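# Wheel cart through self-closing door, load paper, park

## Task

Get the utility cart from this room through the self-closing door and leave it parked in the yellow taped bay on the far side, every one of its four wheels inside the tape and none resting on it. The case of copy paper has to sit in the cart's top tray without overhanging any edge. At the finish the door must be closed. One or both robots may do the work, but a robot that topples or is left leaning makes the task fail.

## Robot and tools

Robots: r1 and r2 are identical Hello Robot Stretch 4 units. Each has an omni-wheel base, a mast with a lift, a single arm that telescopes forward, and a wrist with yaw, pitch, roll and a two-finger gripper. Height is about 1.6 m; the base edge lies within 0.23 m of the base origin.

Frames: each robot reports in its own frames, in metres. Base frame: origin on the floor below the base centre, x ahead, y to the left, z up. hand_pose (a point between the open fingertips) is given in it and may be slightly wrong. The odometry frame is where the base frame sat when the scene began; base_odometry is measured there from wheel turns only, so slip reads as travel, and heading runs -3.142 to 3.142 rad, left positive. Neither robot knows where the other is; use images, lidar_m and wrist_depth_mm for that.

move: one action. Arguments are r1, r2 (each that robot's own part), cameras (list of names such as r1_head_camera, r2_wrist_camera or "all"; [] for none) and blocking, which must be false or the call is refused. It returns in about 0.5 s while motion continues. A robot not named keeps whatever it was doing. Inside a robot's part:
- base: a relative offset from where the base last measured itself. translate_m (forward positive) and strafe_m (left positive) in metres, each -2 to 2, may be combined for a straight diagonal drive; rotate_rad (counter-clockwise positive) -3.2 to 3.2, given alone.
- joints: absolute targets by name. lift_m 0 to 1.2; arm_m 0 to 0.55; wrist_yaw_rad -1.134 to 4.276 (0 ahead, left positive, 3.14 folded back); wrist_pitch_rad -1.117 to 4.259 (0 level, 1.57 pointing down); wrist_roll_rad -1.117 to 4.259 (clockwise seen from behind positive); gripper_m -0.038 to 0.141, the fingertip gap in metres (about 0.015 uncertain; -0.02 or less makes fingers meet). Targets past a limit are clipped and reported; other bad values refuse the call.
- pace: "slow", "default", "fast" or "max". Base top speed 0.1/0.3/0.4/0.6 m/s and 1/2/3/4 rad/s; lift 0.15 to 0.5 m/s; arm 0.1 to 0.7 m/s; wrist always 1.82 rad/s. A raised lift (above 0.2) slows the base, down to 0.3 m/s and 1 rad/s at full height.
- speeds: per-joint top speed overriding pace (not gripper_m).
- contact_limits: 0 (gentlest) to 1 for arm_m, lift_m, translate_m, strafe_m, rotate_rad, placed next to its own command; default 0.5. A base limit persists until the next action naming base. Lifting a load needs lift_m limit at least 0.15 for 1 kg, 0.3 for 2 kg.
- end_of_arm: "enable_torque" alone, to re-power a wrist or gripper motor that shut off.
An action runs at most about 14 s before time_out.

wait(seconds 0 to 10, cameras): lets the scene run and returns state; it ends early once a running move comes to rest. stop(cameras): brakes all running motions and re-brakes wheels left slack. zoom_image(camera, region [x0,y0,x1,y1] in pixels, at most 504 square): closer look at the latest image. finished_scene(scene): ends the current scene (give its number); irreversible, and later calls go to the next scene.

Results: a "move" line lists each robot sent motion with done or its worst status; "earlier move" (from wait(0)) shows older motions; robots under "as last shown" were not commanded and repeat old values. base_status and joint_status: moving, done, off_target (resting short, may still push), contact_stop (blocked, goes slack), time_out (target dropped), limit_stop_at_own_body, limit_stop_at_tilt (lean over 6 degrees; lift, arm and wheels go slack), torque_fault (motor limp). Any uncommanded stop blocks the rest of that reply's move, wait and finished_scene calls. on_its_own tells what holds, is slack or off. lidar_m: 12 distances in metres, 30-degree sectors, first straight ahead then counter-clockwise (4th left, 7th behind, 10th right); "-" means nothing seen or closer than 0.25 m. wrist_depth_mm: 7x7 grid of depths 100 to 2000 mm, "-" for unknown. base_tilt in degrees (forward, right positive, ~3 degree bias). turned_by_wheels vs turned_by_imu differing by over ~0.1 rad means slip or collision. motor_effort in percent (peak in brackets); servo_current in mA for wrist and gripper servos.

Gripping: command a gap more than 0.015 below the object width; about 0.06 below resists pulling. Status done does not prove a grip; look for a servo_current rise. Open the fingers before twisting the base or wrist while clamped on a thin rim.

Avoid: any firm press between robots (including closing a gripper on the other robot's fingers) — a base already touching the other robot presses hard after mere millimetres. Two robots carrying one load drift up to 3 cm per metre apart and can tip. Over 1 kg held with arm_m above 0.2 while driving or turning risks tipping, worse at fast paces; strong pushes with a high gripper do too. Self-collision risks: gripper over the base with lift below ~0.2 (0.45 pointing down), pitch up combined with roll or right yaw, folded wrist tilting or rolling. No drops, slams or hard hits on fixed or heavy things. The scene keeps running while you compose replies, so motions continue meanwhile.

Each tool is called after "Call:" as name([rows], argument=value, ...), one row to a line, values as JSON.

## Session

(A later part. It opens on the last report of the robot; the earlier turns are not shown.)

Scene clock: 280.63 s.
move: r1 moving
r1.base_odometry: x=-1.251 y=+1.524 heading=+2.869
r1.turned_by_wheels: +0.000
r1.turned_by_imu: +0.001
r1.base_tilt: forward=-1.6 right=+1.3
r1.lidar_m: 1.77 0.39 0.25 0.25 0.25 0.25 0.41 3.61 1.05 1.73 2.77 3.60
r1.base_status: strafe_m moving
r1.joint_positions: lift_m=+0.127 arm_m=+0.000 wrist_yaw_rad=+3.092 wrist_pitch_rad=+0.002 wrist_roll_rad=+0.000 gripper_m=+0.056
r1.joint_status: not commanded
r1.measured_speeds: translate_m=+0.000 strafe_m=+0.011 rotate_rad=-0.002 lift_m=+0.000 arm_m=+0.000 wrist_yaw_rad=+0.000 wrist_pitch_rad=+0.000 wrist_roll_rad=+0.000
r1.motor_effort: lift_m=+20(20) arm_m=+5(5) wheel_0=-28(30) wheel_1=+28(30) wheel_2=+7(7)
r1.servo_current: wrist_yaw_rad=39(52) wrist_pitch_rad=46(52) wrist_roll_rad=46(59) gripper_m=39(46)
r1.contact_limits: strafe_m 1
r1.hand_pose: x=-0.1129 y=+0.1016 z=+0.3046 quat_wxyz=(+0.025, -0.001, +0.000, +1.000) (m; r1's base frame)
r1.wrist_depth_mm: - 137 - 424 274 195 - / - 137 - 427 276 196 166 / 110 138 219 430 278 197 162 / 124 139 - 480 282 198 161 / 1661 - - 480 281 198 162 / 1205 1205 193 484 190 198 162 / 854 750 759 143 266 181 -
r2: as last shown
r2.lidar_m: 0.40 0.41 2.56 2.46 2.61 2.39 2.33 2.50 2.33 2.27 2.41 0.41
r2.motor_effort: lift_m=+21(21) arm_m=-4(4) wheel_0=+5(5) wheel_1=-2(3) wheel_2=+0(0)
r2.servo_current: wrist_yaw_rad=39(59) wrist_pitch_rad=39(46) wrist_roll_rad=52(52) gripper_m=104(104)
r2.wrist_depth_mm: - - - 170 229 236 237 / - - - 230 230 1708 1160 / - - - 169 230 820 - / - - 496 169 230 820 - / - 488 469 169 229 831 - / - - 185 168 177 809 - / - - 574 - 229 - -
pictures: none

Call:
move(blocking=false, r1={"base":{"strafe_m":0.05,"translate_m":0.09},"pace":"slow","contact_limits":{"strafe_m":1.0}})

Call:
wait(seconds=3, cameras=["r2_head_camera","r1_head_left_camera","r1_head_camera"])

Call:
zoom_image(camera="r2_head_camera", region=[130, 120, 320, 280])

Scene clock: 296.33 s.
earlier move: r1 done
move: r1 moving
r1.base_odometry: x=-1.264 y=+1.520 heading=+2.871
r1.turned_by_wheels: +0.002
r1.turned_by_imu: +0.015
r1.base_tilt: forward=-1.6 right=+1.3
r1.lidar_m: 1.78 0.39 0.25 0.26 0.27 0.25 0.42 3.64 1.05 1.83 2.80 3.63
r1.base_status: translate_m moving; strafe_m moving
r1.joint_positions: lift_m=+0.127 arm_m=+0.000 wrist_yaw_rad=+3.092 wrist_pitch_rad=+0.002 wrist_roll_rad=+0.000 gripper_m=+0.056
r1.joint_status: not commanded
r1.measured_speeds: translate_m=+0.051 strafe_m=+0.031 rotate_rad=-0.016 lift_m=+0.000 arm_m=+0.000 wrist_yaw_rad=+0.000 wrist_pitch_rad=+0.000 wrist_roll_rad=+0.000
r1.motor_effort: lift_m=+20(20) arm_m=+5(5) wheel_0=-16(31) wheel_1=+36(36) wheel_2=-1(6)
r1.servo_current: wrist_yaw_rad=46(72) wrist_pitch_rad=39(46) wrist_roll_rad=46(59) gripper_m=39(46)
r1.contact_limits: strafe_m 1
r1.hand_pose: x=-0.1129 y=+0.1016 z=+0.3046 quat_wxyz=(+0.025, -0.001, +0.000, +1.000) (m; r1's base frame)
r1.wrist_depth_mm: - 137 - 477 279 195 - / - 137 - 439 278 196 166 / 110 137 218 442 282 197 161 / 124 139 - 488 283 197 167 / 1661 - - 496 285 198 161 / 1182 1229 193 500 191 198 162 / 854 759 759 143 268 182 -
r2: as last shown
r2.lidar_m: 0.37 0.42 2.56 2.46 2.62 2.41 2.33 2.51 2.34 2.27 2.42 0.43
r2.motor_effort: lift_m=+21(21) arm_m=-4(4) wheel_0=+5(5) wheel_1=-3(3) wheel_2=+0(1)
r2.servo_current: wrist_yaw_rad=46(52) wrist_pitch_rad=39(46) wrist_roll_rad=52(65) gripper_m=104(111)
r2.wrist_depth_mm: - - - 170 231 236 238 / - - - 229 229 1661 1160 / - - - 169 230 820 - / - - 496 169 229 820 - / - 488 469 168 229 831 - / - - 184 168 178 820 - / - - 574 - 229 - -
pictures: none

Scene clock: 298.03 s.
earlier move: r1 done
r1.base_odometry: x=-1.350 y=+1.500 heading=+2.871
r1.turned_by_wheels: +0.000
r1.turned_by_imu: +0.086
r1.base_tilt: forward=-1.6 right=+1.3
r1.lidar_m: 1.71 0.34 0.25 - 0.25 0.25 0.49 3.76 1.09 2.72 2.88 1.80
r1.base_status: done
r1.joint_positions: lift_m=+0.127 arm_m=+0.000 wrist_yaw_rad=+3.092 wrist_pitch_rad=+0.002 wrist_roll_rad=+0.000 gripper_m=+0.056
r1.joint_status: not commanded
r1.measured_speeds: all 0
r1.motor_effort: lift_m=+20(20) arm_m=+5(5) wheel_0=-13(31) wheel_1=+35(38) wheel_2=+1(6)
r1.servo_current: wrist_yaw_rad=59(72) wrist_pitch_rad=46(52) wrist_roll_rad=52(72) gripper_m=46(46)
r1.contact_limits: strafe_m 1
r1.hand_pose: x=-0.1129 y=+0.1016 z=+0.3046 quat_wxyz=(+0.025, -0.001, +0.000, +1.000) (m; r1's base frame)
r1.wrist_depth_mm: - 137 - 530 298 197 - / - 137 - 539 303 199 - / 110 137 219 544 304 200 160 / 124 140 - 554 306 200 160 / 1708 - - 559 307 202 160 / 1205 1205 194 647 190 201 160 / 842 750 750 153 287 182 -
r2.base_odometry: x=-0.437 y=-0.820 heading=-2.048
r2.turned_by_wheels: +0.000
r2.turned_by_imu: +0.000
r2.base_tilt: forward=-0.6 right=+0.1
r2.lidar_m: 0.39 0.40 2.55 2.44 2.61 2.39 2.33 2.49 2.33 2.25 2.39 0.44
r2.base_status: not commanded
r2.joint_positions: lift_m=+0.684 arm_m=+0.000 wrist_yaw_rad=+0.003 wrist_pitch_rad=+0.003 wrist_roll_rad=+1.568 gripper_m=-0.034
r2.joint_status: not commanded
r2.measured_speeds: all 0
r2.motor_effort: lift_m=+21(21) arm_m=-4(4) wheel_0=+5(6) wheel_1=-3(3) wheel_2=+0(1)
r2.servo_current: wrist_yaw_rad=46(59) wrist_pitch_rad=46(46) wrist_roll_rad=59(65) gripper_m=104(111)
r2.hand_pose: x=+0.4596 y=-0.0866 z=+0.8610 quat_wxyz=(+0.708, +0.706, +0.002, +0.000) (m; r2's base frame)
r2.wrist_depth_mm: - - - 169 230 237 237 / - - - 229 229 1708 1160 / - - - 169 230 809 - / - - 500 169 229 842 - / - 488 473 168 229 820 - / - - 185 168 178 820 - / - - 574 - 229 - -
wait: 1.70 of 3 s (r1 has come to rest)
pictures: r1_head_camera, r1_head_left_camera, r2_head_camera
Images, in order (width x height): r1_head_camera 420x560, r1_head_left_camera 420x672, r2_head_camera 420x560.

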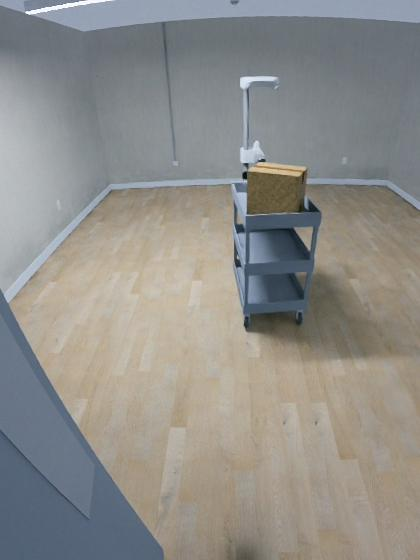

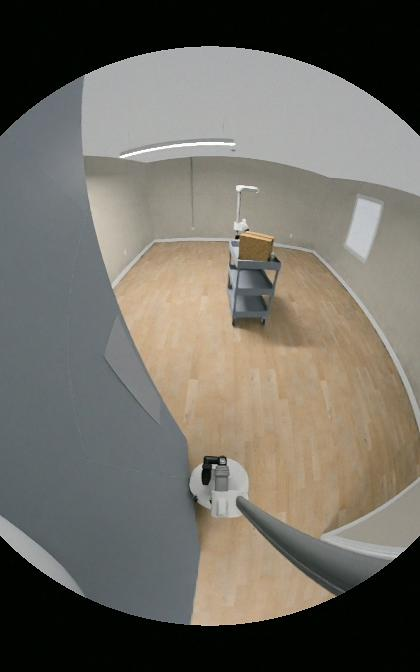

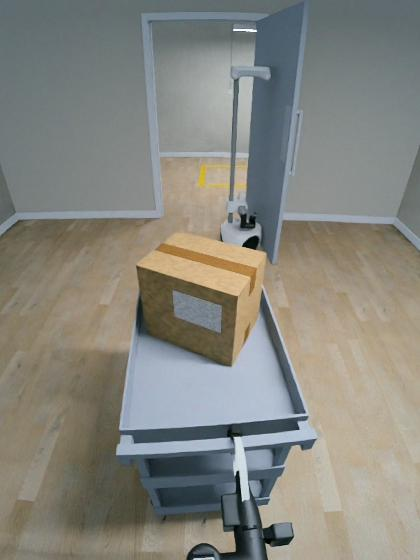

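Scaled by 2.653 from the camera's 420x560 image, which has a finer 1200x1600 frame.

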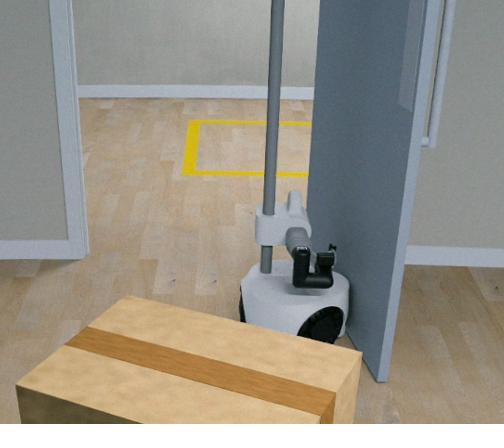

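Call:
move(blocking=false, r1={"base":{"strafe_m":0.05,"translate_m":0.08},"pace":"slow","contact_limits":{"strafe_m":1.0}}, r2={"base":{"translate_m":0.7},"pace":"slow"})

Call:
wait(seconds=3)

Call:
wait(seconds=6, cameras=["r2_head_camera","r1_head_left_camera","r1_head_camera"])

Scene clock: 310.43 s.
move: r1 moving; r2 moving
r1.base_odometry: x=-1.360 y=+1.501 heading=+2.890
r1.turned_by_wheels: +0.019
r1.turned_by_imu: +0.019
r1.base_tilt: forward=-1.6 right=+1.3
r1.lidar_m: 1.70 0.33 0.25 - 0.25 0.25 0.51 3.81 1.09 2.75 2.87 1.78
r1.base_status: translate_m moving; strafe_m moving
r1.joint_positions: lift_m=+0.127 arm_m=+0.000 wrist_yaw_rad=+3.092 wrist_pitch_rad=+0.002 wrist_roll_rad=+0.000 gripper_m=+0.056
r1.joint_status: not commanded
r1.measured_speeds: translate_m=+0.031 strafe_m=+0.001 rotate_rad=+0.092 lift_m=+0.000 arm_m=+0.000 wrist_yaw_rad=+0.000 wrist_pitch_rad=+0.000 wrist_roll_rad=+0.000
r1.motor_effort: lift_m=+20(20) arm_m=+5(5) wheel_0=-19(22) wheel_1=+32(38) wheel_2=-2(3)
r1.servo_current: wrist_yaw_rad=33(65) wrist_pitch_rad=39(46) wrist_roll_rad=39(59) gripper_m=46(46)
r1.contact_limits: strafe_m 1
r1.hand_pose: x=-0.1129 y=+0.1016 z=+0.3046 quat_wxyz=(+0.025, -0.001, +0.000, +1.000) (m; r1's base frame)
r1.wrist_depth_mm: - 137 - - 303 197 - / - 137 - - 307 199 - / 111 138 219 - 307 201 159 / 124 139 - - 310 202 159 / 1661 - - 1708 312 201 160 / 1205 1182 194 1008 191 201 167 / 854 759 750 153 291 182 -
r2.base_odometry: x=-0.443 y=-0.831 heading=-2.048
r2.turned_by_wheels: +0.000
r2.turned_by_imu: +0.000
r2.base_tilt: forward=-0.7 right=+0.1
r2.lidar_m: 0.39 0.38 2.54 2.45 2.62 2.39 2.36 2.48 2.33 2.26 2.42 0.44
r2.base_status: translate_m moving
r2.joint_positions: lift_m=+0.684 arm_m=+0.000 wrist_yaw_rad=+0.000 wrist_pitch_rad=+0.003 wrist_roll_rad=+1.568 gripper_m=-0.034
r2.joint_status: not commanded
r2.measured_speeds: translate_m=+0.049 strafe_m=+0.000 rotate_rad=+0.001 lift_m=+0.000 arm_m=+0.000 wrist_yaw_rad=-0.005 wrist_pitch_rad=+0.000 wrist_roll_rad=+0.000
r2.motor_effort: lift_m=+21(21) arm_m=-4(4) wheel_0=+7(9) wheel_1=+6(8) wheel_2=-14(14)
r2.servo_current: wrist_yaw_rad=39(52) wrist_pitch_rad=39(46) wrist_roll_rad=59(59) gripper_m=98(104)
r2.hand_pose: x=+0.4593 y=-0.0875 z=+0.8610 quat_wxyz=(+0.708, +0.706, +0.001, -0.001) (m; r2's base frame)
r2.wrist_depth_mm: - - - 173 234 243 242 / - - - 173 233 1661 1138 / - - - 171 232 809 - / - - 512 170 231 831 - / - 484 466 169 229 831 - / - - 185 168 179 - - / - - 559 - 227 - -
pictures: none

Scene clock: 313.43 s.
earlier move: r1 contact_stop; r2 moving
r1.base_odometry: x=-1.351 y=+1.549 heading=+2.896
r1.turned_by_wheels: +0.007
r1.turned_by_imu: +0.007
r1.base_tilt: forward=-1.6 right=+1.3
r1.lidar_m: 1.40 0.30 0.25 - 0.25 0.27 0.68 1.15 1.04 2.70 2.83 1.47
r1.base_status: translate_m contact_stop; strafe_m contact_stop
r1.joint_positions: lift_m=+0.127 arm_m=+0.000 wrist_yaw_rad=+3.092 wrist_pitch_rad=+0.002 wrist_roll_rad=+0.000 gripper_m=+0.056
r1.joint_status: not commanded
r1.measured_speeds: translate_m=+0.000 strafe_m=-0.014 rotate_rad=+0.001 lift_m=+0.000 arm_m=+0.000 wrist_yaw_rad=+0.000 wrist_pitch_rad=+0.000 wrist_roll_rad=+0.000
r1.on_its_own: the wheels are slack since a contact_stop
r1.motor_effort: lift_m=+20(20) arm_m=+5(5) wheel_0=-1(22) wheel_1=+0(38) wheel_2=-1(3)
r1.servo_current: wrist_yaw_rad=59(65) wrist_pitch_rad=46(52) wrist_roll_rad=52(72) gripper_m=39(52)
r1.contact_limits: strafe_m 1
r1.hand_pose: x=-0.1129 y=+0.1016 z=+0.3046 quat_wxyz=(+0.025, -0.001, +0.000, +1.000) (m; r1's base frame)
r1.wrist_depth_mm: - 137 - - 340 204 - / - 137 - - 345 205 - / 111 138 212 - 347 206 159 / 128 141 - - 349 208 159 / 1708 - - - 351 208 159 / 1229 1205 193 1205 191 207 167 / 842 750 750 143 320 185 -
r2.base_odometry: x=-0.575 y=-1.087 heading=-2.048
r2.turned_by_wheels: +0.000
r2.turned_by_imu: -0.001
r2.base_tilt: forward=-0.7 right=+0.1
r2.lidar_m: 0.35 0.37 2.53 2.46 2.61 2.73 2.66 2.80 2.37 2.29 2.43 0.42
r2.base_status: translate_m moving
r2.joint_positions: lift_m=+0.684 arm_m=+0.000 wrist_yaw_rad=-0.002 wrist_pitch_rad=+0.003 wrist_roll_rad=+1.568 gripper_m=-0.034
r2.joint_status: not commanded
r2.measured_speeds: translate_m=+0.101 strafe_m=+0.001 rotate_rad=+0.001 lift_m=+0.000 arm_m=+0.000 wrist_yaw_rad=+0.000 wrist_pitch_rad=+0.000 wrist_roll_rad=+0.000
r2.motor_effort: lift_m=+21(21) arm_m=-4(4) wheel_0=+3(10) wheel_1=+4(8) wheel_2=-12(14)
r2.servo_current: wrist_yaw_rad=46(65) wrist_pitch_rad=52(52) wrist_roll_rad=46(59) gripper_m=98(104)
r2.hand_pose: x=+0.4592 y=-0.0879 z=+0.8610 quat_wxyz=(+0.708, +0.706, +0.001, -0.002) (m; r2's base frame)
r2.wrist_depth_mm: - - - 178 240 246 249 / - - - 236 237 1661 1118 / - - - 174 235 1576 - / - - 525 172 233 842 - / - 473 462 170 229 842 - / - - 185 168 177 - - / - - 549 - 225 - -
wait: 3.00 s; no rest
pictures: none

not run: a stop that you did not command came earlier in this reply.

Re-hold r1 immediately.

Call:
move(blocking=false, r1={"base":{"strafe_m":0.04},"pace":"slow","contact_limits":{"strafe_m":1.0}})

Call:
wait(seconds=2, cameras=["r2_head_camera","r1_head_left_camera","r1_head_camera"])

Scene clock: 318.40 s.
earlier move: r1 contact_stop; r2 done
move: r1 moving
r1.base_odometry: x=-1.348 y=+1.558 heading=+2.901
r1.turned_by_wheels: +0.005
r1.turned_by_imu: +0.004
r1.base_tilt: forward=-1.6 right=+1.3
r1.lidar_m: 1.01 0.30 0.25 - 0.25 0.25 3.75 1.11 1.02 2.69 2.85 1.05
r1.base_status: earlier translate_m contact_stop (by the wheels' count: +0.011 of +0.080); earlier strafe_m contact_stop (by the wheels' count: -0.070 of +0.050); strafe_m moving
r1.joint_positions: lift_m=+0.127 arm_m=+0.000 wrist_yaw_rad=+3.092 wrist_pitch_rad=+0.002 wrist_roll_rad=+0.000 gripper_m=+0.056
r1.joint_status: not commanded
r1.measured_speeds: translate_m=+0.001 strafe_m=+0.056 rotate_rad=-0.003 lift_m=+0.000 arm_m=+0.000 wrist_yaw_rad=+0.000 wrist_pitch_rad=+0.000 wrist_roll_rad=+0.000
r1.motor_effort: lift_m=+20(20) arm_m=+5(5) wheel_0=-13(17) wheel_1=+11(12) wheel_2=+0(1)
r1.servo_current: wrist_yaw_rad=52(78) wrist_pitch_rad=33(46) wrist_roll_rad=46(52) gripper_m=39(46)
r1.contact_limits: strafe_m 1
r1.hand_pose: x=-0.1129 y=+0.1016 z=+0.3046 quat_wxyz=(+0.025, -0.001, +0.000, +1.000) (m; r1's base frame)
r1.wrist_depth_mm: - 137 - - 355 218 - / - 137 - - 359 208 - / 111 138 211 - 362 210 159 / 128 141 - - 368 210 160 / 1708 - - - 366 211 160 / 1182 1205 194 1182 191 211 168 / 854 750 750 153 334 186 -
r2.base_odometry: x=-0.758 y=-1.442 heading=-2.048
r2.turned_by_wheels: +0.000
r2.turned_by_imu: +0.000
r2.base_tilt: forward=-0.6 right=+0.1
r2.lidar_m: 0.36 0.37 2.51 2.44 2.59 3.08 3.04 3.12 2.38 2.31 2.46 0.43
r2.base_status: done
r2.joint_positions: lift_m=+0.684 arm_m=+0.000 wrist_yaw_rad=-0.002 wrist_pitch_rad=+0.003 wrist_roll_rad=+1.568 gripper_m=-0.034
r2.joint_status: not commanded
r2.measured_speeds: all 0
r2.motor_effort: lift_m=+21(21) arm_m=-4(4) wheel_0=+3(4) wheel_1=+4(4) wheel_2=-7(8)
r2.servo_current: wrist_yaw_rad=52(52) wrist_pitch_rad=39(46) wrist_roll_rad=46(59) gripper_m=98(111)
r2.hand_pose: x=+0.4592 y=-0.0879 z=+0.8610 quat_wxyz=(+0.708, +0.706, +0.001, -0.002) (m; r2's base frame)
r2.wrist_depth_mm: - - - 180 243 250 251 / - - 1537 178 239 1430 1098 / - - - 175 237 1576 - / - - 544 174 234 831 - / - 473 455 171 230 831 - / - - 185 169 178 - - / - - 544 - 225 - -
pictures: none

Scene clock: 319.37 s.
earlier move: r1 done
r1.base_odometry: x=-1.354 y=+1.533 heading=+2.902
r1.turned_by_wheels: +0.000
r1.turned_by_imu: +0.001
r1.base_tilt: forward=-1.6 right=+1.3
r1.lidar_m: 1.01 0.32 0.25 - 0.25 0.25 0.62 1.16 1.04 2.71 2.86 1.04
r1.base_status: done
r1.joint_positions: lift_m=+0.127 arm_m=+0.000 wrist_yaw_rad=+3.092 wrist_pitch_rad=+0.002 wrist_roll_rad=+0.000 gripper_m=+0.056
r1.joint_status: not commanded
r1.measured_speeds: all 0
r1.motor_effort: lift_m=+20(20) arm_m=+5(5) wheel_0=-8(17) wheel_1=+7(13) wheel_2=+0(1)
r1.servo_current: wrist_yaw_rad=52(78) wrist_pitch_rad=46(46) wrist_roll_rad=39(52) gripper_m=39(46)
r1.contact_limits: strafe_m 1
r1.hand_pose: x=-0.1129 y=+0.1016 z=+0.3046 quat_wxyz=(+0.025, -0.001, +0.000, +1.000) (m; r1's base frame)
r1.wrist_depth_mm: - 137 - - 327 202 - / - 137 - - 330 203 - / 111 138 212 - 336 204 158 / 128 141 - - 338 206 158 / 1661 - - - 340 195 159 / 1205 1229 194 1098 191 206 166 / 854 768 759 153 312 183 -
r2.base_odometry: x=-0.758 y=-1.442 heading=-2.048
r2.turned_by_wheels: +0.000
r2.turned_by_imu: +0.000
r2.base_tilt: forward=-0.7 right=+0.1
r2.lidar_m: 0.37 0.36 2.51 2.44 2.57 3.13 3.03 3.11 2.36 2.32 2.44 0.41
r2.base_status: done
r2.joint_positions: lift_m=+0.684 arm_m=+0.000 wrist_yaw_rad=-0.002 wrist_pitch_rad=+0.003 wrist_roll_rad=+1.568 gripper_m=-0.034
r2.joint_status: not commanded
r2.measured_speeds: all 0
r2.motor_effort: lift_m=+21(21) arm_m=-4(4) wheel_0=+3(4) wheel_1=+4(5) wheel_2=-8(8)
r2.servo_current: wrist_yaw_rad=46(59) wrist_pitch_rad=33(46) wrist_roll_rad=39(59) gripper_m=104(111)
r2.hand_pose: x=+0.4592 y=-0.0879 z=+0.8610 quat_wxyz=(+0.708, +0.706, +0.001, -0.002) (m; r2's base frame)
r2.wrist_depth_mm: - - - 181 243 252 252 / - - - 178 239 1464 1118 / - - - 175 236 1576 - / - - 539 174 234 831 - / - 473 462 171 230 831 - / - - 185 169 178 - - / - - 539 - 225 - -
wait: 0.97 of 2 s (r1 has come to rest)
pictures: r1_head_camera, r1_head_left_camera, r2_head_camera
Images, in order (width x height): r1_head_camera 420x560, r1_head_left_camera 420x672, r2_head_camera 420x560.

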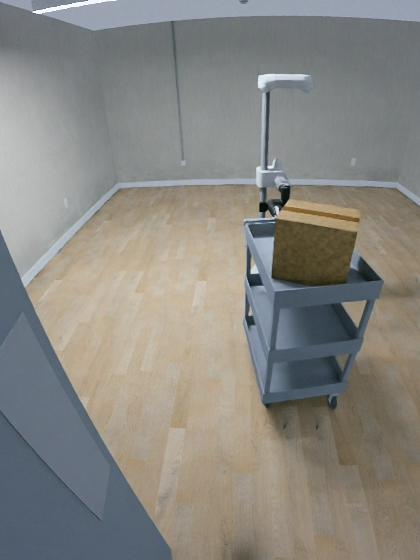

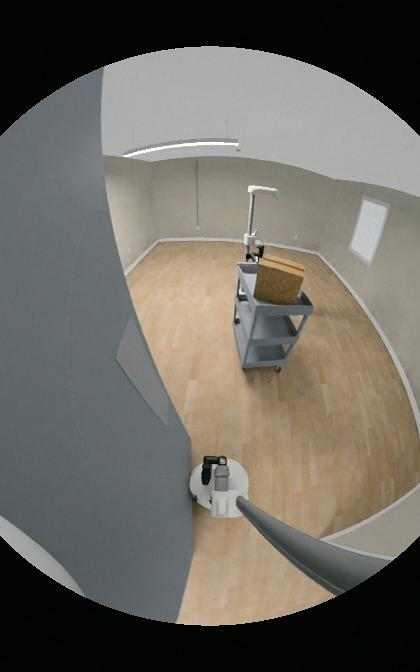

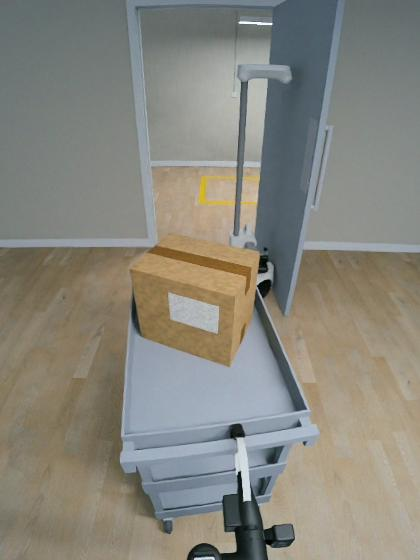

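Call:
move(blocking=false, r2={"base":{"translate_m":-0.5,"strafe_m":-0.075},"pace":"slow"})

Call:
wait(seconds=8)

Call:
move(blocking=false, r2={"base":{"strafe_m":-0.2},"pace":"slow"})

Call:
wait(seconds=5, cameras=["r2_head_camera"])

Scene clock: 340.73 s.
move: r2 moving
r1: as last shown
r1.turned_by_imu: +0.000
r1.lidar_m: 1.03 0.31 0.25 - 0.25 0.25 0.62 1.18 1.06 2.72 2.87 1.03
r1.motor_effort: lift_m=+20(20) arm_m=+5(5) wheel_0=-8(9) wheel_1=+7(7) wheel_2=+0(0)
r1.servo_current: wrist_yaw_rad=59(72) wrist_pitch_rad=39(46) wrist_roll_rad=46(72) gripper_m=46(46)
r1.contact_limits: strafe_m 1
r1.wrist_depth_mm: - 137 - - 329 201 - / - 137 - - 332 203 - / 111 138 211 - 338 204 159 / 128 141 - - 338 206 159 / 1708 - - - 342 195 159 / 1205 1205 195 1098 190 206 166 / 842 759 759 154 309 183 -
r2.base_odometry: x=-0.755 y=-1.430 heading=-2.048
r2.turned_by_wheels: +0.000
r2.turned_by_imu: +0.000
r2.base_tilt: forward=-0.7 right=+0.1
r2.lidar_m: 0.37 0.39 2.51 2.44 2.57 3.11 3.05 3.09 2.38 2.30 2.43 0.44
r2.base_status: translate_m moving; strafe_m moving
r2.joint_positions: lift_m=+0.684 arm_m=+0.000 wrist_yaw_rad=-0.002 wrist_pitch_rad=+0.004 wrist_roll_rad=+1.568 gripper_m=-0.034
r2.joint_status: not commanded
r2.measured_speeds: translate_m=-0.049 strafe_m=-0.008 rotate_rad=-0.001 lift_m=+0.000 arm_m=+0.000 wrist_yaw_rad=+0.000 wrist_pitch_rad=+0.000 wrist_roll_rad=+0.000
r2.motor_effort: lift_m=+21(21) arm_m=-3(4) wheel_0=-7(8) wheel_1=-8(8) wheel_2=+9(11)
r2.servo_current: wrist_yaw_rad=65(65) wrist_pitch_rad=39(46) wrist_roll_rad=46(52) gripper_m=98(104)
r2.hand_pose: x=+0.4592 y=-0.0879 z=+0.8609 quat_wxyz=(+0.708, +0.706, +0.001, -0.002) (m; r2's base frame)
r2.wrist_depth_mm: - - - 180 242 250 251 / - - 1499 178 239 1430 1118 / - - - 175 236 1661 - / - - 535 174 233 831 - / - 473 459 171 230 831 - / - - 184 168 178 809 - / - - 539 - 226 - -
pictures: none

Scene clock: 346.57 s.
earlier move: r2 done
r1.base_odometry: x=-1.354 y=+1.533 heading=+2.902
r1.turned_by_wheels: +0.000
r1.turned_by_imu: +0.000
r1.base_tilt: forward=-1.6 right=+1.3
r1.lidar_m: 1.49 0.31 0.25 - 0.25 0.26 0.60 1.17 1.07 2.72 2.87 1.61
r1.base_status: not commanded
r1.joint_positions: lift_m=+0.127 arm_m=+0.000 wrist_yaw_rad=+3.092 wrist_pitch_rad=+0.002 wrist_roll_rad=+0.000 gripper_m=+0.056
r1.joint_status: not commanded
r1.measured_speeds: all 0
r1.motor_effort: lift_m=+20(20) arm_m=+5(5) wheel_0=-8(9) wheel_1=+7(7) wheel_2=+0(0)
r1.servo_current: wrist_yaw_rad=65(72) wrist_pitch_rad=39(52) wrist_roll_rad=46(72) gripper_m=39(52)
r1.contact_limits: strafe_m 1
r1.hand_pose: x=-0.1129 y=+0.1016 z=+0.3046 quat_wxyz=(+0.025, -0.001, +0.000, +1.000) (m; r1's base frame)
r1.wrist_depth_mm: - 137 - - 327 202 - / - 137 - - 332 202 - / 111 138 213 - 334 204 158 / 128 141 - - 336 205 158 / 1708 - - - 336 194 159 / 1229 1182 194 1098 190 206 166 / 842 759 741 153 312 184 -
r2.base_odometry: x=-0.596 y=-0.963 heading=-2.048
r2.turned_by_wheels: +0.000
r2.turned_by_imu: +0.001
r2.base_tilt: forward=-0.6 right=+0.1
r2.lidar_m: 0.36 0.37 2.58 2.52 2.70 2.61 2.55 2.71 2.26 2.19 2.33 0.46
r2.base_status: done
r2.joint_positions: lift_m=+0.684 arm_m=+0.000 wrist_yaw_rad=+0.001 wrist_pitch_rad=+0.004 wrist_roll_rad=+1.568 gripper_m=-0.034
r2.joint_status: not commanded
r2.measured_speeds: all 0
r2.motor_effort: lift_m=+21(21) arm_m=-4(4) wheel_0=-4(10) wheel_1=-5(9) wheel_2=+6(12)
r2.servo_current: wrist_yaw_rad=39(65) wrist_pitch_rad=39(52) wrist_roll_rad=33(65) gripper_m=98(104)
r2.hand_pose: x=+0.4594 y=-0.0871 z=+0.8609 quat_wxyz=(+0.708, +0.706, +0.002, -0.001) (m; r2's base frame)
r2.wrist_depth_mm: - - - 194 258 1336 1042 / - - - 189 252 1430 1098 / - - - 183 246 1708 - / - - 621 179 238 831 - / - 508 459 173 233 820 - / - - 186 170 178 - - / - - 512 - 222 - -
wait: 5.83 of 8 s (r2 has come to rest)
pictures: none

Scene clock: 347.07 s.
move: r2 moving
r1: as last shown
r1.base_tilt: forward=-1.6 right=+1.2
r1.lidar_m: 1.49 0.31 0.25 - 0.25 0.28 0.61 1.17 1.07 2.71 2.89 1.58
r1.servo_current: wrist_yaw_rad=59(59) wrist_pitch_rad=39(46) wrist_roll_rad=33(59) gripper_m=46(46)
r1.contact_limits: strafe_m 1
r1.wrist_depth_mm: - 137 - - 329 201 - / - 137 - - 329 202 - / 111 137 212 - 334 204 159 / 128 141 - - 336 205 159 / 1661 - - - 340 195 159 / 1229 1182 193 1078 191 206 166 / 854 750 750 153 310 183 -
r2.base_odometry: x=-0.608 y=-0.957 heading=-2.048
r2.turned_by_wheels: +0.000
r2.turned_by_imu: +0.001
r2.base_tilt: forward=-0.6 right=+0.0
r2.lidar_m: 0.36 0.38 2.62 2.56 2.71 2.61 2.55 2.72 2.25 2.19 2.33 0.44
r2.base_status: strafe_m moving
r2.joint_positions: lift_m=+0.684 arm_m=+0.000 wrist_yaw_rad=+0.002 wrist_pitch_rad=+0.004 wrist_roll_rad=+1.568 gripper_m=-0.034
r2.joint_status: not commanded
r2.measured_speeds: translate_m=-0.001 strafe_m=-0.055 rotate_rad=+0.004 lift_m=+0.000 arm_m=+0.000 wrist_yaw_rad=+0.019 wrist_pitch_rad=+0.000 wrist_roll_rad=+0.000
r2.motor_effort: lift_m=+21(21) arm_m=-4(4) wheel_0=+10(10) wheel_1=-8(9) wheel_2=+0(4)
r2.servo_current: wrist_yaw_rad=46(52) wrist_pitch_rad=39(46) wrist_roll_rad=46(59) gripper_m=98(104)
r2.hand_pose: x=+0.4595 y=-0.0867 z=+0.8609 quat_wxyz=(+0.708, +0.706, +0.002, +0.000) (m; r2's base frame)
r2.wrist_depth_mm: - - - 191 256 1336 1042 / - - - 187 251 1464 1098 / - - - 181 243 1708 - / - - 609 178 238 831 - / - 500 459 173 233 831 - / - - 185 169 178 - - / - - 512 - 223 - -
pictures: none

Scene clock: 349.70 s.
earlier move: r2 done
r1.base_odometry: x=-1.354 y=+1.533 heading=+2.902
r1.turned_by_wheels: +0.000
r1.turned_by_imu: +0.000
r1.base_tilt: forward=-1.6 right=+1.3
r1.lidar_m: 1.52 0.30 0.25 - 0.25 0.25 0.60 1.15 1.06 2.72 2.86 1.72
r1.base_status: not commanded
r1.joint_positions: lift_m=+0.127 arm_m=+0.000 wrist_yaw_rad=+3.092 wrist_pitch_rad=+0.002 wrist_roll_rad=+0.000 gripper_m=+0.056
r1.joint_status: not commanded
r1.measured_speeds: all 0
r1.motor_effort: lift_m=+20(20) arm_m=+5(5) wheel_0=-8(9) wheel_1=+7(7) wheel_2=+0(0)
r1.servo_current: wrist_yaw_rad=52(72) wrist_pitch_rad=39(52) wrist_roll_rad=52(65) gripper_m=46(52)
r1.contact_limits: strafe_m 1
r1.hand_pose: x=-0.1129 y=+0.1016 z=+0.3046 quat_wxyz=(+0.025, -0.001, +0.000, +1.000) (m; r1's base frame)
r1.wrist_depth_mm: - 137 - - 329 202 - / - 137 - - 334 202 - / 111 137 213 - 338 203 158 / 128 141 - - 338 205 159 / 1708 - - - 340 195 159 / 1182 1229 193 1118 191 205 167 / 854 750 750 153 312 183 -
r2.base_odometry: x=-0.773 y=-0.872 heading=-2.048
r2.turned_by_wheels: -0.001
r2.turned_by_imu: +0.000
r2.base_tilt: forward=-0.7 right=+0.0
r2.lidar_m: 0.31 0.29 2.83 2.74 2.90 2.63 2.56 2.70 2.07 1.99 2.14 0.44
r2.base_status: done
r2.joint_positions: lift_m=+0.684 arm_m=+0.000 wrist_yaw_rad=+0.003 wrist_pitch_rad=+0.004 wrist_roll_rad=+1.569 gripper_m=-0.034
r2.joint_status: not commanded
r2.measured_speeds: all 0
r2.motor_effort: lift_m=+21(21) arm_m=-3(4) wheel_0=+4(13) wheel_1=-5(9) wheel_2=+0(4)
r2.servo_current: wrist_yaw_rad=39(59) wrist_pitch_rad=39(52) wrist_roll_rad=33(65) gripper_m=91(104)
r2.hand_pose: x=+0.4596 y=-0.0864 z=+0.8609 quat_wxyz=(+0.708, +0.706, +0.003, +0.000) (m; r2's base frame)
r2.wrist_depth_mm: - - - 249 - 1661 1160 / - - - 257 304 1464 1098 / - - - 270 277 1576 1160 / - - - 250 260 1708 508 / - - - 180 239 759 - / - 539 185 168 179 - - / - - 436 - 213 132 -
wait: 2.63 of 5 s (r2 has come to rest)
pictures: r2_head_camera
Images, in order (width x height): r2_head_camera 420x560.

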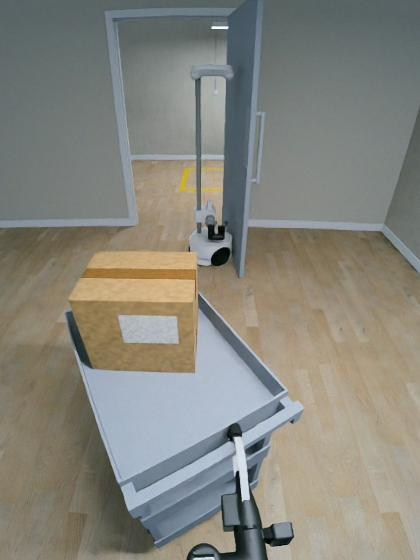

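Call:
move(blocking=false, r2={"base":{"translate_m":0.5,"strafe_m":0.26},"pace":"slow"})

Call:
wait(seconds=9)

Call:
move(blocking=false, r2={"base":{"strafe_m":0.39},"pace":"slow"})

Call:
wait(seconds=6, cameras=["r2_head_camera","r1_head_left_camera"])

Scene clock: 354.77 s.
move: r2 moving
r1: as last shown
r1.lidar_m: 1.51 0.30 0.25 - 0.25 0.27 0.62 1.19 1.06 2.72 2.84 1.71
r1.servo_current: wrist_yaw_rad=52(52) wrist_pitch_rad=46(46) wrist_roll_rad=46(59) gripper_m=46(46)
r1.contact_limits: strafe_m 1
r1.wrist_depth_mm: - 137 - - 329 201 - / - 137 - - 332 203 - / 111 138 213 - 334 204 158 / 128 141 - - 338 206 158 / 1708 - - - 338 194 159 / 1182 1182 193 1078 191 206 166 / 842 759 750 153 310 183 -
r2.base_odometry: x=-0.773 y=-0.885 heading=-2.048
r2.turned_by_wheels: +0.000
r2.turned_by_imu: +0.000
r2.base_tilt: forward=-0.7 right=+0.1
r2.lidar_m: 0.30 0.29 2.81 2.70 2.91 2.64 2.57 2.72 2.07 2.01 2.15 0.45
r2.base_status: translate_m moving; strafe_m moving
r2.joint_positions: lift_m=+0.684 arm_m=+0.000 wrist_yaw_rad=-0.002 wrist_pitch_rad=+0.004 wrist_roll_rad=+1.569 gripper_m=-0.034
r2.joint_status: not commanded
r2.measured_speeds: translate_m=+0.050 strafe_m=+0.025 rotate_rad=-0.002 lift_m=+0.000 arm_m=+0.000 wrist_yaw_rad=-0.015 wrist_pitch_rad=+0.000 wrist_roll_rad=+0.000
r2.motor_effort: lift_m=+21(21) arm_m=-4(4) wheel_0=+3(8) wheel_1=+9(9) wheel_2=-13(14)
r2.servo_current: wrist_yaw_rad=59(59) wrist_pitch_rad=46(46) wrist_roll_rad=39(59) gripper_m=104(104)
r2.hand_pose: x=+0.4591 y=-0.0881 z=+0.8609 quat_wxyz=(+0.708, +0.706, +0.001, -0.002) (m; r2's base frame)
r2.wrist_depth_mm: - - - - - 1661 1138 / - - - 260 310 1464 1078 / - - - 215 287 1464 424 / - - - 252 263 1708 525 / - - - 180 239 759 - / - - 185 167 178 - - / - 430 427 - 211 132 -
pictures: none

Scene clock: 361.07 s.
earlier move: r2 done
r1.base_odometry: x=-1.354 y=+1.533 heading=+2.902
r1.turned_by_wheels: +0.000
r1.turned_by_imu: +0.000
r1.base_tilt: forward=-1.6 right=+1.3
r1.lidar_m: 1.41 0.31 0.25 - 0.25 0.26 0.61 1.18 1.06 2.71 2.84 1.33
r1.base_status: not commanded
r1.joint_positions: lift_m=+0.127 arm_m=+0.000 wrist_yaw_rad=+3.092 wrist_pitch_rad=+0.002 wrist_roll_rad=+0.000 gripper_m=+0.056
r1.joint_status: not commanded
r1.measured_speeds: all 0
r1.motor_effort: lift_m=+20(20) arm_m=+5(5) wheel_0=-8(9) wheel_1=+6(7) wheel_2=+0(0)
r1.servo_current: wrist_yaw_rad=46(72) wrist_pitch_rad=39(52) wrist_roll_rad=46(72) gripper_m=39(46)
r1.contact_limits: strafe_m 1
r1.hand_pose: x=-0.1129 y=+0.1016 z=+0.3046 quat_wxyz=(+0.025, -0.001, +0.000, +1.000) (m; r1's base frame)
r1.wrist_depth_mm: - 137 - - 330 201 - / - 138 - - 332 202 - / 111 138 212 - 336 204 158 / 128 141 - - 338 206 158 / 1661 - - - 338 195 159 / 1182 1205 193 1078 190 206 167 / 854 759 759 153 312 184 -
r2.base_odometry: x=-0.772 y=-1.435 heading=-2.048
r2.turned_by_wheels: +0.001
r2.turned_by_imu: +0.001
r2.base_tilt: forward=-0.7 right=+0.1
r2.lidar_m: 0.25 0.25 0.81 2.46 2.57 3.12 3.03 3.09 2.36 2.28 2.43 0.51
r2.base_status: done
r2.joint_positions: lift_m=+0.684 arm_m=+0.000 wrist_yaw_rad=-0.003 wrist_pitch_rad=+0.004 wrist_roll_rad=+1.569 gripper_m=-0.034
r2.joint_status: not commanded
r2.measured_speeds: all 0
r2.motor_effort: lift_m=+21(21) arm_m=-4(4) wheel_0=+5(10) wheel_1=+5(9) wheel_2=-6(14)
r2.servo_current: wrist_yaw_rad=46(65) wrist_pitch_rad=39(52) wrist_roll_rad=39(65) gripper_m=98(104)
r2.hand_pose: x=+0.4591 y=-0.0882 z=+0.8609 quat_wxyz=(+0.708, +0.706, +0.000, -0.002) (m; r2's base frame)
r2.wrist_depth_mm: - - - - - 1661 1160 / - - 1537 - - 1537 1182 / - - - 309 1756 1618 1182 / - - - 232 338 353 355 / - - - 183 259 1708 1229 / - - 185 156 178 1499 496 / - - - - 193 132 -
wait: 6.30 of 9 s (r2 has come to rest)
pictures: none

Scene clock: 361.57 s.
move: r2 moving
r1: as last shown
r1.base_tilt: forward=-1.6 right=+1.2
r1.lidar_m: 1.42 0.30 0.25 - 0.25 0.26 0.60 1.14 1.06 2.73 2.87 1.33
r1.motor_effort: lift_m=+20(20) arm_m=+5(5) wheel_0=-8(9) wheel_1=+7(7) wheel_2=+0(0)
r1.servo_current: wrist_yaw_rad=46(59) wrist_pitch_rad=46(52) wrist_roll_rad=52(59) gripper_m=33(46)
r1.contact_limits: strafe_m 1
r1.wrist_depth_mm: - 137 - - 329 201 - / - 137 - - 329 202 - / 111 138 212 - 336 204 158 / 128 141 - - 336 205 158 / 1708 - - - 340 194 159 / 1182 1205 194 1078 191 206 166 / 842 750 741 153 310 184 -
r2.base_odometry: x=-0.759 y=-1.441 heading=-2.048
r2.turned_by_wheels: +0.000
r2.turned_by_imu: +0.000
r2.base_tilt: forward=-0.7 right=+0.1
r2.lidar_m: 0.26 0.25 2.50 2.42 2.60 3.11 3.04 3.12 2.35 2.29 2.46 0.52
r2.base_status: strafe_m moving
r2.joint_positions: lift_m=+0.684 arm_m=+0.000 wrist_yaw_rad=-0.004 wrist_pitch_rad=+0.004 wrist_roll_rad=+1.569 gripper_m=-0.034
r2.joint_status: not commanded
r2.measured_speeds: translate_m=+0.000 strafe_m=+0.055 rotate_rad=+0.002 lift_m=+0.000 arm_m=+0.000 wrist_yaw_rad=-0.014 wrist_pitch_rad=+0.000 wrist_roll_rad=+0.000
r2.motor_effort: lift_m=+21(21) arm_m=-4(4) wheel_0=-9(12) wheel_1=+8(10) wheel_2=+0(5)
r2.servo_current: wrist_yaw_rad=46(52) wrist_pitch_rad=46(46) wrist_roll_rad=46(59) gripper_m=98(104)
r2.hand_pose: x=+0.4590 y=-0.0884 z=+0.8609 quat_wxyz=(+0.708, +0.706, +0.000, -0.003) (m; r2's base frame)
r2.wrist_depth_mm: - - - - - 1661 1160 / - - 1537 1537 - 1537 1160 / - - - 309 1756 1661 1182 / - - - 289 338 355 357 / - - - 181 258 1708 1255 / - - 185 154 179 1499 500 / - - - - 196 132 -
pictures: none

Scene clock: 366.10 s.
earlier move: r2 done
r1.base_odometry: x=-1.354 y=+1.533 heading=+2.902
r1.turned_by_wheels: +0.000
r1.turned_by_imu: +0.000
r1.base_tilt: forward=-1.6 right=+1.3
r1.lidar_m: 2.20 0.30 0.25 - 0.25 0.25 0.63 1.15 1.06 2.71 2.84 1.38
r1.base_status: not commanded
r1.joint_positions: lift_m=+0.127 arm_m=+0.000 wrist_yaw_rad=+3.092 wrist_pitch_rad=+0.002 wrist_roll_rad=+0.000 gripper_m=+0.056
r1.joint_status: not commanded
r1.measured_speeds: all 0
r1.motor_effort: lift_m=+20(20) arm_m=+5(5) wheel_0=-8(9) wheel_1=+7(7) wheel_2=+0(0)
r1.servo_current: wrist_yaw_rad=52(72) wrist_pitch_rad=46(52) wrist_roll_rad=59(65) gripper_m=39(46)
r1.contact_limits: strafe_m 1
r1.hand_pose: x=-0.1129 y=+0.1016 z=+0.3046 quat_wxyz=(+0.025, -0.001, +0.000, +1.000) (m; r1's base frame)
r1.wrist_depth_mm: - 137 - - 327 202 - / - 138 - - 330 202 - / 111 138 212 - 332 204 158 / 128 141 - - 338 204 159 / 1661 - - - 338 195 159 / 1205 1182 193 1078 191 206 166 / 854 750 750 153 312 183 -
r2.base_odometry: x=-0.426 y=-1.614 heading=-2.048
r2.turned_by_wheels: +0.000
r2.turned_by_imu: +0.000
r2.base_tilt: forward=-0.7 right=+0.1
r2.lidar_m: 0.26 0.25 2.11 2.05 2.15 3.10 3.02 3.19 2.78 2.67 2.84 0.50
r2.base_status: done
r2.joint_positions: lift_m=+0.684 arm_m=+0.000 wrist_yaw_rad=-0.004 wrist_pitch_rad=+0.004 wrist_roll_rad=+1.569 gripper_m=-0.034
r2.joint_status: not commanded
r2.measured_speeds: all 0
r2.motor_effort: lift_m=+21(21) arm_m=-4(4) wheel_0=-5(15) wheel_1=+2(10) wheel_2=+0(5)
r2.servo_current: wrist_yaw_rad=52(65) wrist_pitch_rad=46(52) wrist_roll_rad=46(59) gripper_m=104(111)
r2.hand_pose: x=+0.4590 y=-0.0885 z=+0.8609 quat_wxyz=(+0.708, +0.706, +0.000, -0.003) (m; r2's base frame)
r2.wrist_depth_mm: - - - 285 1708 1537 1160 / - - - 277 1921 1661 1182 / - - - 238 324 336 338 / - - - 210 274 1708 1182 / - - - 188 247 1756 535 / - - 184 160 179 699 - / - - 413 - 208 - -
wait: 4.53 of 6 s (r2 has come to rest)
pictures: r1_head_left_camera, r2_head_camera
Images, in order (width x height): r1_head_left_camera 420x672, r2_head_camera 420x560.

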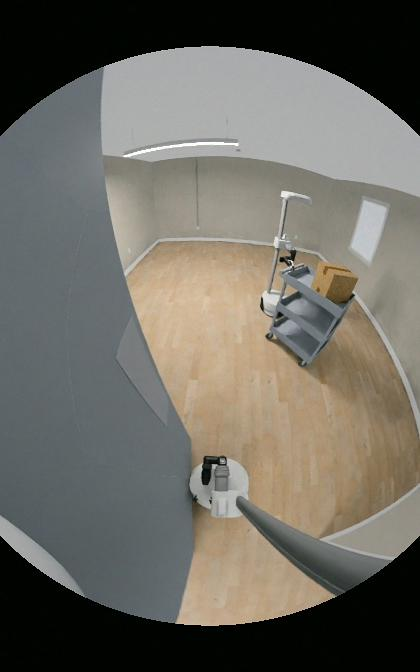

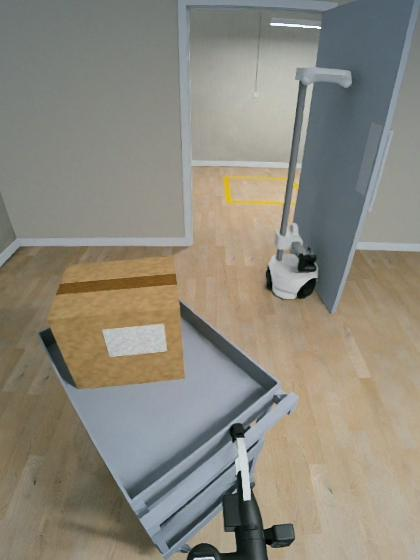

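Call:
move(blocking=false, r2={"base":{"strafe_m":0.5},"pace":"slow"})

Call:
wait(seconds=8)

Call:
move(blocking=false, r2={"base":{"rotate_rad":-0.4},"pace":"slow"})

Call:
wait(seconds=4, cameras=["r2_head_camera"])

Scene clock: 381.47 s.
move: r2 moving
r1: as last shown
r1.lidar_m: 2.23 0.31 0.25 - 0.25 0.25 0.63 1.14 1.06 2.72 2.86 1.37
r1.motor_effort: lift_m=+20(20) arm_m=+5(5) wheel_0=-9(9) wheel_1=+6(7) wheel_2=+0(0)
r1.servo_current: wrist_yaw_rad=52(72) wrist_pitch_rad=39(46) wrist_roll_rad=39(59) gripper_m=39(46)
r1.contact_limits: strafe_m 1
r1.wrist_depth_mm: - 137 - - 329 201 - / - 137 - - 329 202 - / 111 138 212 - 334 204 158 / 128 141 - - 336 205 158 / 1661 - - - 338 194 159 / 1205 1182 194 1098 190 206 167 / 842 759 750 153 310 183 -
r2.base_odometry: x=-0.413 y=-1.621 heading=-2.049
r2.turned_by_wheels: -0.001
r2.turned_by_imu: +0.000
r2.base_tilt: forward=-0.7 right=+0.1
r2.lidar_m: 0.27 0.25 2.10 2.03 2.14 3.08 3.02 3.15 2.74 2.69 2.86 0.47
r2.base_status: strafe_m moving
r2.joint_positions: lift_m=+0.684 arm_m=+0.000 wrist_yaw_rad=-0.004 wrist_pitch_rad=+0.004 wrist_roll_rad=+1.569 gripper_m=-0.034
r2.joint_status: not commanded
r2.measured_speeds: translate_m=+0.000 strafe_m=+0.057 rotate_rad=+0.000 lift_m=+0.000 arm_m=+0.000 wrist_yaw_rad=+0.000 wrist_pitch_rad=+0.000 wrist_roll_rad=+0.000
r2.motor_effort: lift_m=+21(21) arm_m=-4(4) wheel_0=-12(13) wheel_1=+7(8) wheel_2=+1(1)
r2.servo_current: wrist_yaw_rad=59(59) wrist_pitch_rad=39(46) wrist_roll_rad=46(52) gripper_m=91(104)
r2.hand_pose: x=+0.4590 y=-0.0885 z=+0.8609 quat_wxyz=(+0.708, +0.706, +0.000, -0.003) (m; r2's base frame)
r2.wrist_depth_mm: - - - - 1708 1576 1182 / - - - 274 1863 1661 1182 / - - - 236 324 336 336 / - - - 210 274 1708 1182 / - - - 187 246 1756 530 / - - 183 163 178 699 - / - - 413 - 207 - -
pictures: none

Scene clock: 387.10 s.
earlier move: r2 done
r1.base_odometry: x=-1.354 y=+1.533 heading=+2.902
r1.turned_by_wheels: +0.000
r1.turned_by_imu: +0.000
r1.base_tilt: forward=-1.6 right=+1.3
r1.lidar_m: 5.13 0.29 0.25 - 0.25 0.25 0.60 1.17 1.08 2.73 1.55 1.59
r1.base_status: not commanded
r1.joint_positions: lift_m=+0.127 arm_m=+0.000 wrist_yaw_rad=+3.092 wrist_pitch_rad=+0.002 wrist_roll_rad=+0.000 gripper_m=+0.056
r1.joint_status: not commanded
r1.measured_speeds: all 0
r1.motor_effort: lift_m=+20(20) arm_m=+5(5) wheel_0=-8(9) wheel_1=+6(7) wheel_2=+0(0)
r1.servo_current: wrist_yaw_rad=52(78) wrist_pitch_rad=46(52) wrist_roll_rad=65(72) gripper_m=46(46)
r1.contact_limits: strafe_m 1
r1.hand_pose: x=-0.1129 y=+0.1016 z=+0.3046 quat_wxyz=(+0.025, -0.001, +0.000, +1.000) (m; r1's base frame)
r1.wrist_depth_mm: - 137 - - 329 202 - / - 138 - - 332 202 - / 111 138 212 - 336 204 158 / 128 141 - - 338 205 159 / 1618 - - - 340 195 159 / 1205 1182 194 1078 191 206 166 / 842 750 759 153 312 183 -
r2.base_odometry: x=+0.018 y=-1.844 heading=-2.048
r2.turned_by_wheels: +0.000
r2.turned_by_imu: +0.000
r2.base_tilt: forward=-0.7 right=+0.1
r2.lidar_m: 0.33 0.35 1.60 1.56 1.67 2.36 2.98 3.16 3.26 3.18 3.38 0.45
r2.base_status: done
r2.joint_positions: lift_m=+0.684 arm_m=+0.000 wrist_yaw_rad=-0.004 wrist_pitch_rad=+0.004 wrist_roll_rad=+1.569 gripper_m=-0.034
r2.joint_status: not commanded
r2.measured_speeds: all 0
r2.motor_effort: lift_m=+21(21) arm_m=-4(4) wheel_0=-5(14) wheel_1=+3(8) wheel_2=+0(2)
r2.servo_current: wrist_yaw_rad=39(59) wrist_pitch_rad=39(52) wrist_roll_rad=39(65) gripper_m=98(104)
r2.hand_pose: x=+0.4590 y=-0.0885 z=+0.8609 quat_wxyz=(+0.708, +0.706, +0.000, -0.003) (m; r2's base frame)
r2.wrist_depth_mm: - - - 214 283 1576 1182 / - - - 204 274 286 285 / - - - 195 255 1756 530 / - - - 186 246 831 - / - - 500 179 236 831 - / - 466 185 170 179 - - / - - 480 - 220 - -
wait: 5.63 of 8 s (r2 has come to rest)
pictures: none

Scene clock: 387.60 s.
move: r2 moving
r1: as last shown
r1.lidar_m: 5.13 0.30 0.25 - 0.25 0.27 0.61 1.15 1.07 2.73 1.52 1.60
r1.motor_effort: lift_m=+20(20) arm_m=+5(5) wheel_0=-8(9) wheel_1=+7(7) wheel_2=+0(0)
r1.servo_current: wrist_yaw_rad=46(59) wrist_pitch_rad=39(46) wrist_roll_rad=59(65) gripper_m=46(46)
r1.contact_limits: strafe_m 1
r1.wrist_depth_mm: - 137 - - 329 202 - / - 137 - - 330 202 - / 111 138 211 - 334 204 158 / 128 141 - - 338 205 158 / 1661 - - - 342 195 159 / 1205 1182 193 1078 191 204 166 / 854 750 741 153 312 183 -
r2.base_odometry: x=+0.018 y=-1.844 heading=-2.172
r2.turned_by_wheels: -0.123
r2.turned_by_imu: -0.119
r2.base_tilt: forward=-0.6 right=+0.0
r2.lidar_m: 0.33 0.31 1.69 1.57 1.61 2.06 2.99 3.06 3.39 3.17 3.25 0.47
r2.base_status: rotate_rad moving
r2.joint_positions: lift_m=+0.684 arm_m=+0.000 wrist_yaw_rad=+0.013 wrist_pitch_rad=+0.004 wrist_roll_rad=+1.569 gripper_m=-0.034
r2.joint_status: not commanded
r2.measured_speeds: translate_m=+0.000 strafe_m=+0.001 rotate_rad=-0.485 lift_m=+0.000 arm_m=+0.000 wrist_yaw_rad=+0.016 wrist_pitch_rad=+0.000 wrist_roll_rad=+0.000
r2.motor_effort: lift_m=+21(21) arm_m=-4(4) wheel_0=+10(15) wheel_1=+8(9) wheel_2=+18(19)
r2.servo_current: wrist_yaw_rad=65(65) wrist_pitch_rad=33(46) wrist_roll_rad=52(52) gripper_m=104(104)
r2.hand_pose: x=+0.4604 y=-0.0837 z=+0.8609 quat_wxyz=(+0.708, +0.706, +0.006, +0.003) (m; r2's base frame)
r2.wrist_depth_mm: - - - 230 1921 1618 1182 / - - - 258 287 296 294 / - - - 205 270 1708 1182 / - - - 194 255 1756 - / - - 585 184 240 820 - / - 466 185 173 177 - - / - - 459 - 218 - -
pictures: none

Scene clock: 388.63 s.
earlier move: r2 done
r1.base_odometry: x=-1.354 y=+1.533 heading=+2.902
r1.turned_by_wheels: +0.000
r1.turned_by_imu: +0.000
r1.base_tilt: forward=-1.6 right=+1.3
r1.lidar_m: 5.13 0.31 0.25 - 0.25 0.26 0.61 1.17 1.03 2.73 1.57 1.54
r1.base_status: not commanded
r1.joint_positions: lift_m=+0.127 arm_m=+0.000 wrist_yaw_rad=+3.092 wrist_pitch_rad=+0.002 wrist_roll_rad=+0.000 gripper_m=+0.056
r1.joint_status: not commanded
r1.measured_speeds: all 0
r1.motor_effort: lift_m=+20(20) arm_m=+5(5) wheel_0=-8(9) wheel_1=+7(7) wheel_2=+0(0)
r1.servo_current: wrist_yaw_rad=52(65) wrist_pitch_rad=39(46) wrist_roll_rad=46(65) gripper_m=39(52)
r1.contact_limits: strafe_m 1
r1.hand_pose: x=-0.1129 y=+0.1016 z=+0.3046 quat_wxyz=(+0.025, -0.001, +0.000, +1.000) (m; r1's base frame)
r1.wrist_depth_mm: - 137 - - 329 201 - / - 137 - - 329 202 - / 111 138 212 - 334 204 159 / 128 141 - - 340 205 158 / 1708 - - - 338 194 159 / 1182 1205 194 1098 191 206 167 / 854 750 759 153 312 183 -
r2.base_odometry: x=+0.018 y=-1.843 heading=-2.448
r2.turned_by_wheels: -0.276
r2.turned_by_imu: -0.268
r2.base_tilt: forward=-0.7 right=+0.0
r2.lidar_m: 0.25 0.25 1.90 1.58 1.56 1.74 2.82 2.98 3.31 3.20 3.19 0.51
r2.base_status: done
r2.joint_positions: lift_m=+0.684 arm_m=+0.000 wrist_yaw_rad=-0.003 wrist_pitch_rad=+0.004 wrist_roll_rad=+1.569 gripper_m=-0.034
r2.joint_status: not commanded
r2.measured_speeds: translate_m=+0.000 strafe_m=+0.000 rotate_rad=+0.000 lift_m=+0.000 arm_m=+0.000 wrist_yaw_rad=+0.002 wrist_pitch_rad=+0.000 wrist_roll_rad=+0.000
r2.motor_effort: lift_m=+21(21) arm_m=-4(4) wheel_0=+1(16) wheel_1=+5(10) wheel_2=+1(20)
r2.servo_current: wrist_yaw_rad=59(78) wrist_pitch_rad=46(46) wrist_roll_rad=39(65) gripper_m=91(104)
r2.hand_pose: x=+0.4591 y=-0.0883 z=+0.8609 quat_wxyz=(+0.708, +0.706, +0.000, -0.002) (m; r2's base frame)
r2.wrist_depth_mm: - - - - - 1708 1160 / - - - - - 1708 1182 / - - - 314 - 1576 1160 / - - - 227 312 1537 421 / - - - 186 257 1708 488 / - - 186 158 179 1618 - / - - - - 198 - -
wait: 1.03 of 4 s (r2 has come to rest)
pictures: r2_head_camera
Images, in order (width x height): r2_head_camera 420x560.

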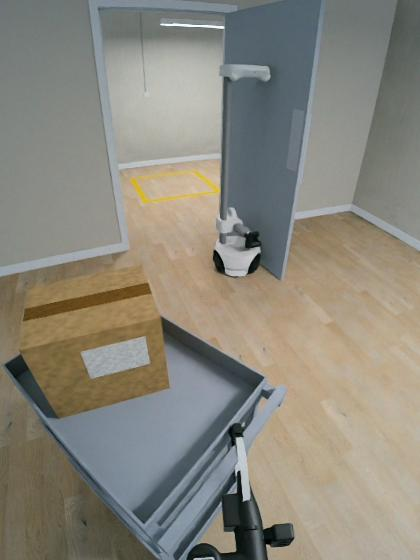

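Call:
move(blocking=false, r2={"base":{"strafe_m":0.52},"pace":"slow"})

Call:
wait(seconds=8, cameras=["r2_head_camera","r1_head_left_camera"])

Scene clock: 394.80 s.
move: r2 moving
r1: as last shown
r1.lidar_m: 5.12 0.30 0.25 - 0.25 0.27 0.62 1.18 1.09 2.72 1.57 1.57
r1.motor_effort: lift_m=+20(20) arm_m=+5(5) wheel_0=-9(9) wheel_1=+7(7) wheel_2=+0(0)
r1.servo_current: wrist_yaw_rad=39(72) wrist_pitch_rad=46(46) wrist_roll_rad=39(59) gripper_m=39(46)
r1.contact_limits: strafe_m 1
r1.wrist_depth_mm: - 137 - - 330 202 - / - 137 - - 330 202 - / 111 138 212 - 334 204 158 / 128 141 - - 340 205 158 / 1708 - - - 340 194 159 / 1205 1205 194 1078 191 206 167 / 854 759 750 154 312 184 -
r2.base_odometry: x=+0.027 y=-1.854 heading=-2.448
r2.turned_by_wheels: +0.000
r2.turned_by_imu: +0.000
r2.base_tilt: forward=-0.7 right=+0.1
r2.lidar_m: 0.25 0.26 1.92 1.56 1.55 1.68 2.79 2.98 3.32 3.21 3.19 0.49
r2.base_status: strafe_m moving
r2.joint_positions: lift_m=+0.684 arm_m=+0.000 wrist_yaw_rad=-0.003 wrist_pitch_rad=+0.004 wrist_roll_rad=+1.569 gripper_m=-0.034
r2.joint_status: not commanded
r2.measured_speeds: translate_m=+0.000 strafe_m=+0.055 rotate_rad=+0.000 lift_m=+0.000 arm_m=+0.000 wrist_yaw_rad=+0.000 wrist_pitch_rad=+0.000 wrist_roll_rad=+0.000
r2.motor_effort: lift_m=+21(21) arm_m=-4(4) wheel_0=-14(14) wheel_1=+8(9) wheel_2=-1(1)
r2.servo_current: wrist_yaw_rad=52(65) wrist_pitch_rad=46(46) wrist_roll_rad=33(59) gripper_m=91(104)
r2.hand_pose: x=+0.4591 y=-0.0883 z=+0.8609 quat_wxyz=(+0.708, +0.706, +0.000, -0.002) (m; r2's base frame)
r2.wrist_depth_mm: - - - - - 1661 1160 / - - - - - 1661 1182 / - - - 309 - 1464 1118 / - - - 224 309 1499 421 / - - - 186 256 1756 484 / - - 185 157 178 1618 535 / - - - - 198 - -
pictures: none

Scene clock: 400.63 s.
earlier move: r2 done
r1.base_odometry: x=-1.354 y=+1.533 heading=+2.902
r1.turned_by_wheels: +0.000
r1.turned_by_imu: +0.000
r1.base_tilt: forward=-1.6 right=+1.3
r1.lidar_m: 5.13 0.29 0.25 - 0.25 0.27 0.60 1.16 1.07 2.71 1.53 1.81
r1.base_status: not commanded
r1.joint_positions: lift_m=+0.127 arm_m=+0.000 wrist_yaw_rad=+3.092 wrist_pitch_rad=+0.002 wrist_roll_rad=+0.000 gripper_m=+0.056
r1.joint_status: not commanded
r1.measured_speeds: all 0
r1.motor_effort: lift_m=+20(20) arm_m=+5(5) wheel_0=-8(9) wheel_1=+6(7) wheel_2=+0(0)
r1.servo_current: wrist_yaw_rad=52(72) wrist_pitch_rad=46(52) wrist_roll_rad=52(65) gripper_m=46(52)
r1.contact_limits: strafe_m 1
r1.hand_pose: x=-0.1129 y=+0.1016 z=+0.3046 quat_wxyz=(+0.025, -0.001, +0.000, +1.000) (m; r1's base frame)
r1.wrist_depth_mm: - 137 - - 329 202 - / - 138 - - 334 203 - / 111 138 212 - 334 204 158 / 128 141 - - 336 205 159 / 1708 - - - 338 195 159 / 1182 1205 193 1098 191 206 167 / 854 759 759 153 314 183 -
r2.base_odometry: x=+0.351 y=-2.243 heading=-2.448
r2.turned_by_wheels: +0.000
r2.turned_by_imu: -0.002
r2.base_tilt: forward=-0.7 right=+0.1
r2.lidar_m: 0.36 0.35 1.33 1.09 1.06 1.21 1.90 3.16 3.53 3.70 3.66 0.45
r2.base_status: done
r2.joint_positions: lift_m=+0.684 arm_m=+0.000 wrist_yaw_rad=-0.007 wrist_pitch_rad=+0.004 wrist_roll_rad=+1.569 gripper_m=-0.034
r2.joint_status: not commanded
r2.measured_speeds: all 0
r2.motor_effort: lift_m=+21(21) arm_m=-4(4) wheel_0=-5(15) wheel_1=+3(9) wheel_2=-1(2)
r2.servo_current: wrist_yaw_rad=39(65) wrist_pitch_rad=46(52) wrist_roll_rad=39(59) gripper_m=98(104)
r2.hand_pose: x=+0.4587 y=-0.0894 z=+0.8609 quat_wxyz=(+0.708, +0.706, -0.001, -0.004) (m; r2's base frame)
r2.wrist_depth_mm: - - - 218 - 1661 1160 / - - - 209 277 283 285 / - - - 199 260 1708 1182 / - - - 187 249 1708 - / - - 544 182 237 831 - / - 452 185 170 176 - - / - - 466 - 220 - -
wait: 5.83 of 8 s (r2 has come to rest)
pictures: r1_head_left_camera, r2_head_camera
Images, in order (width x height): r1_head_left_camera 420x672, r2_head_camera 420x560.

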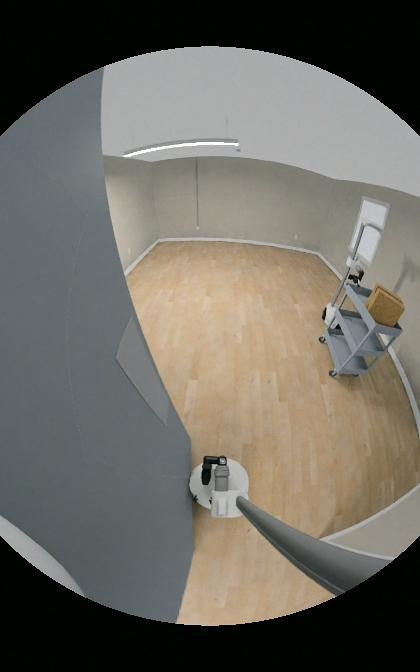

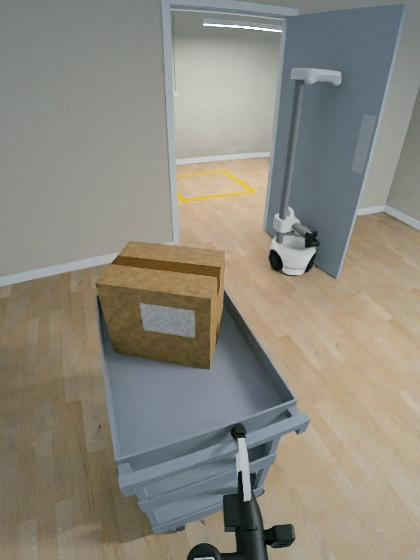

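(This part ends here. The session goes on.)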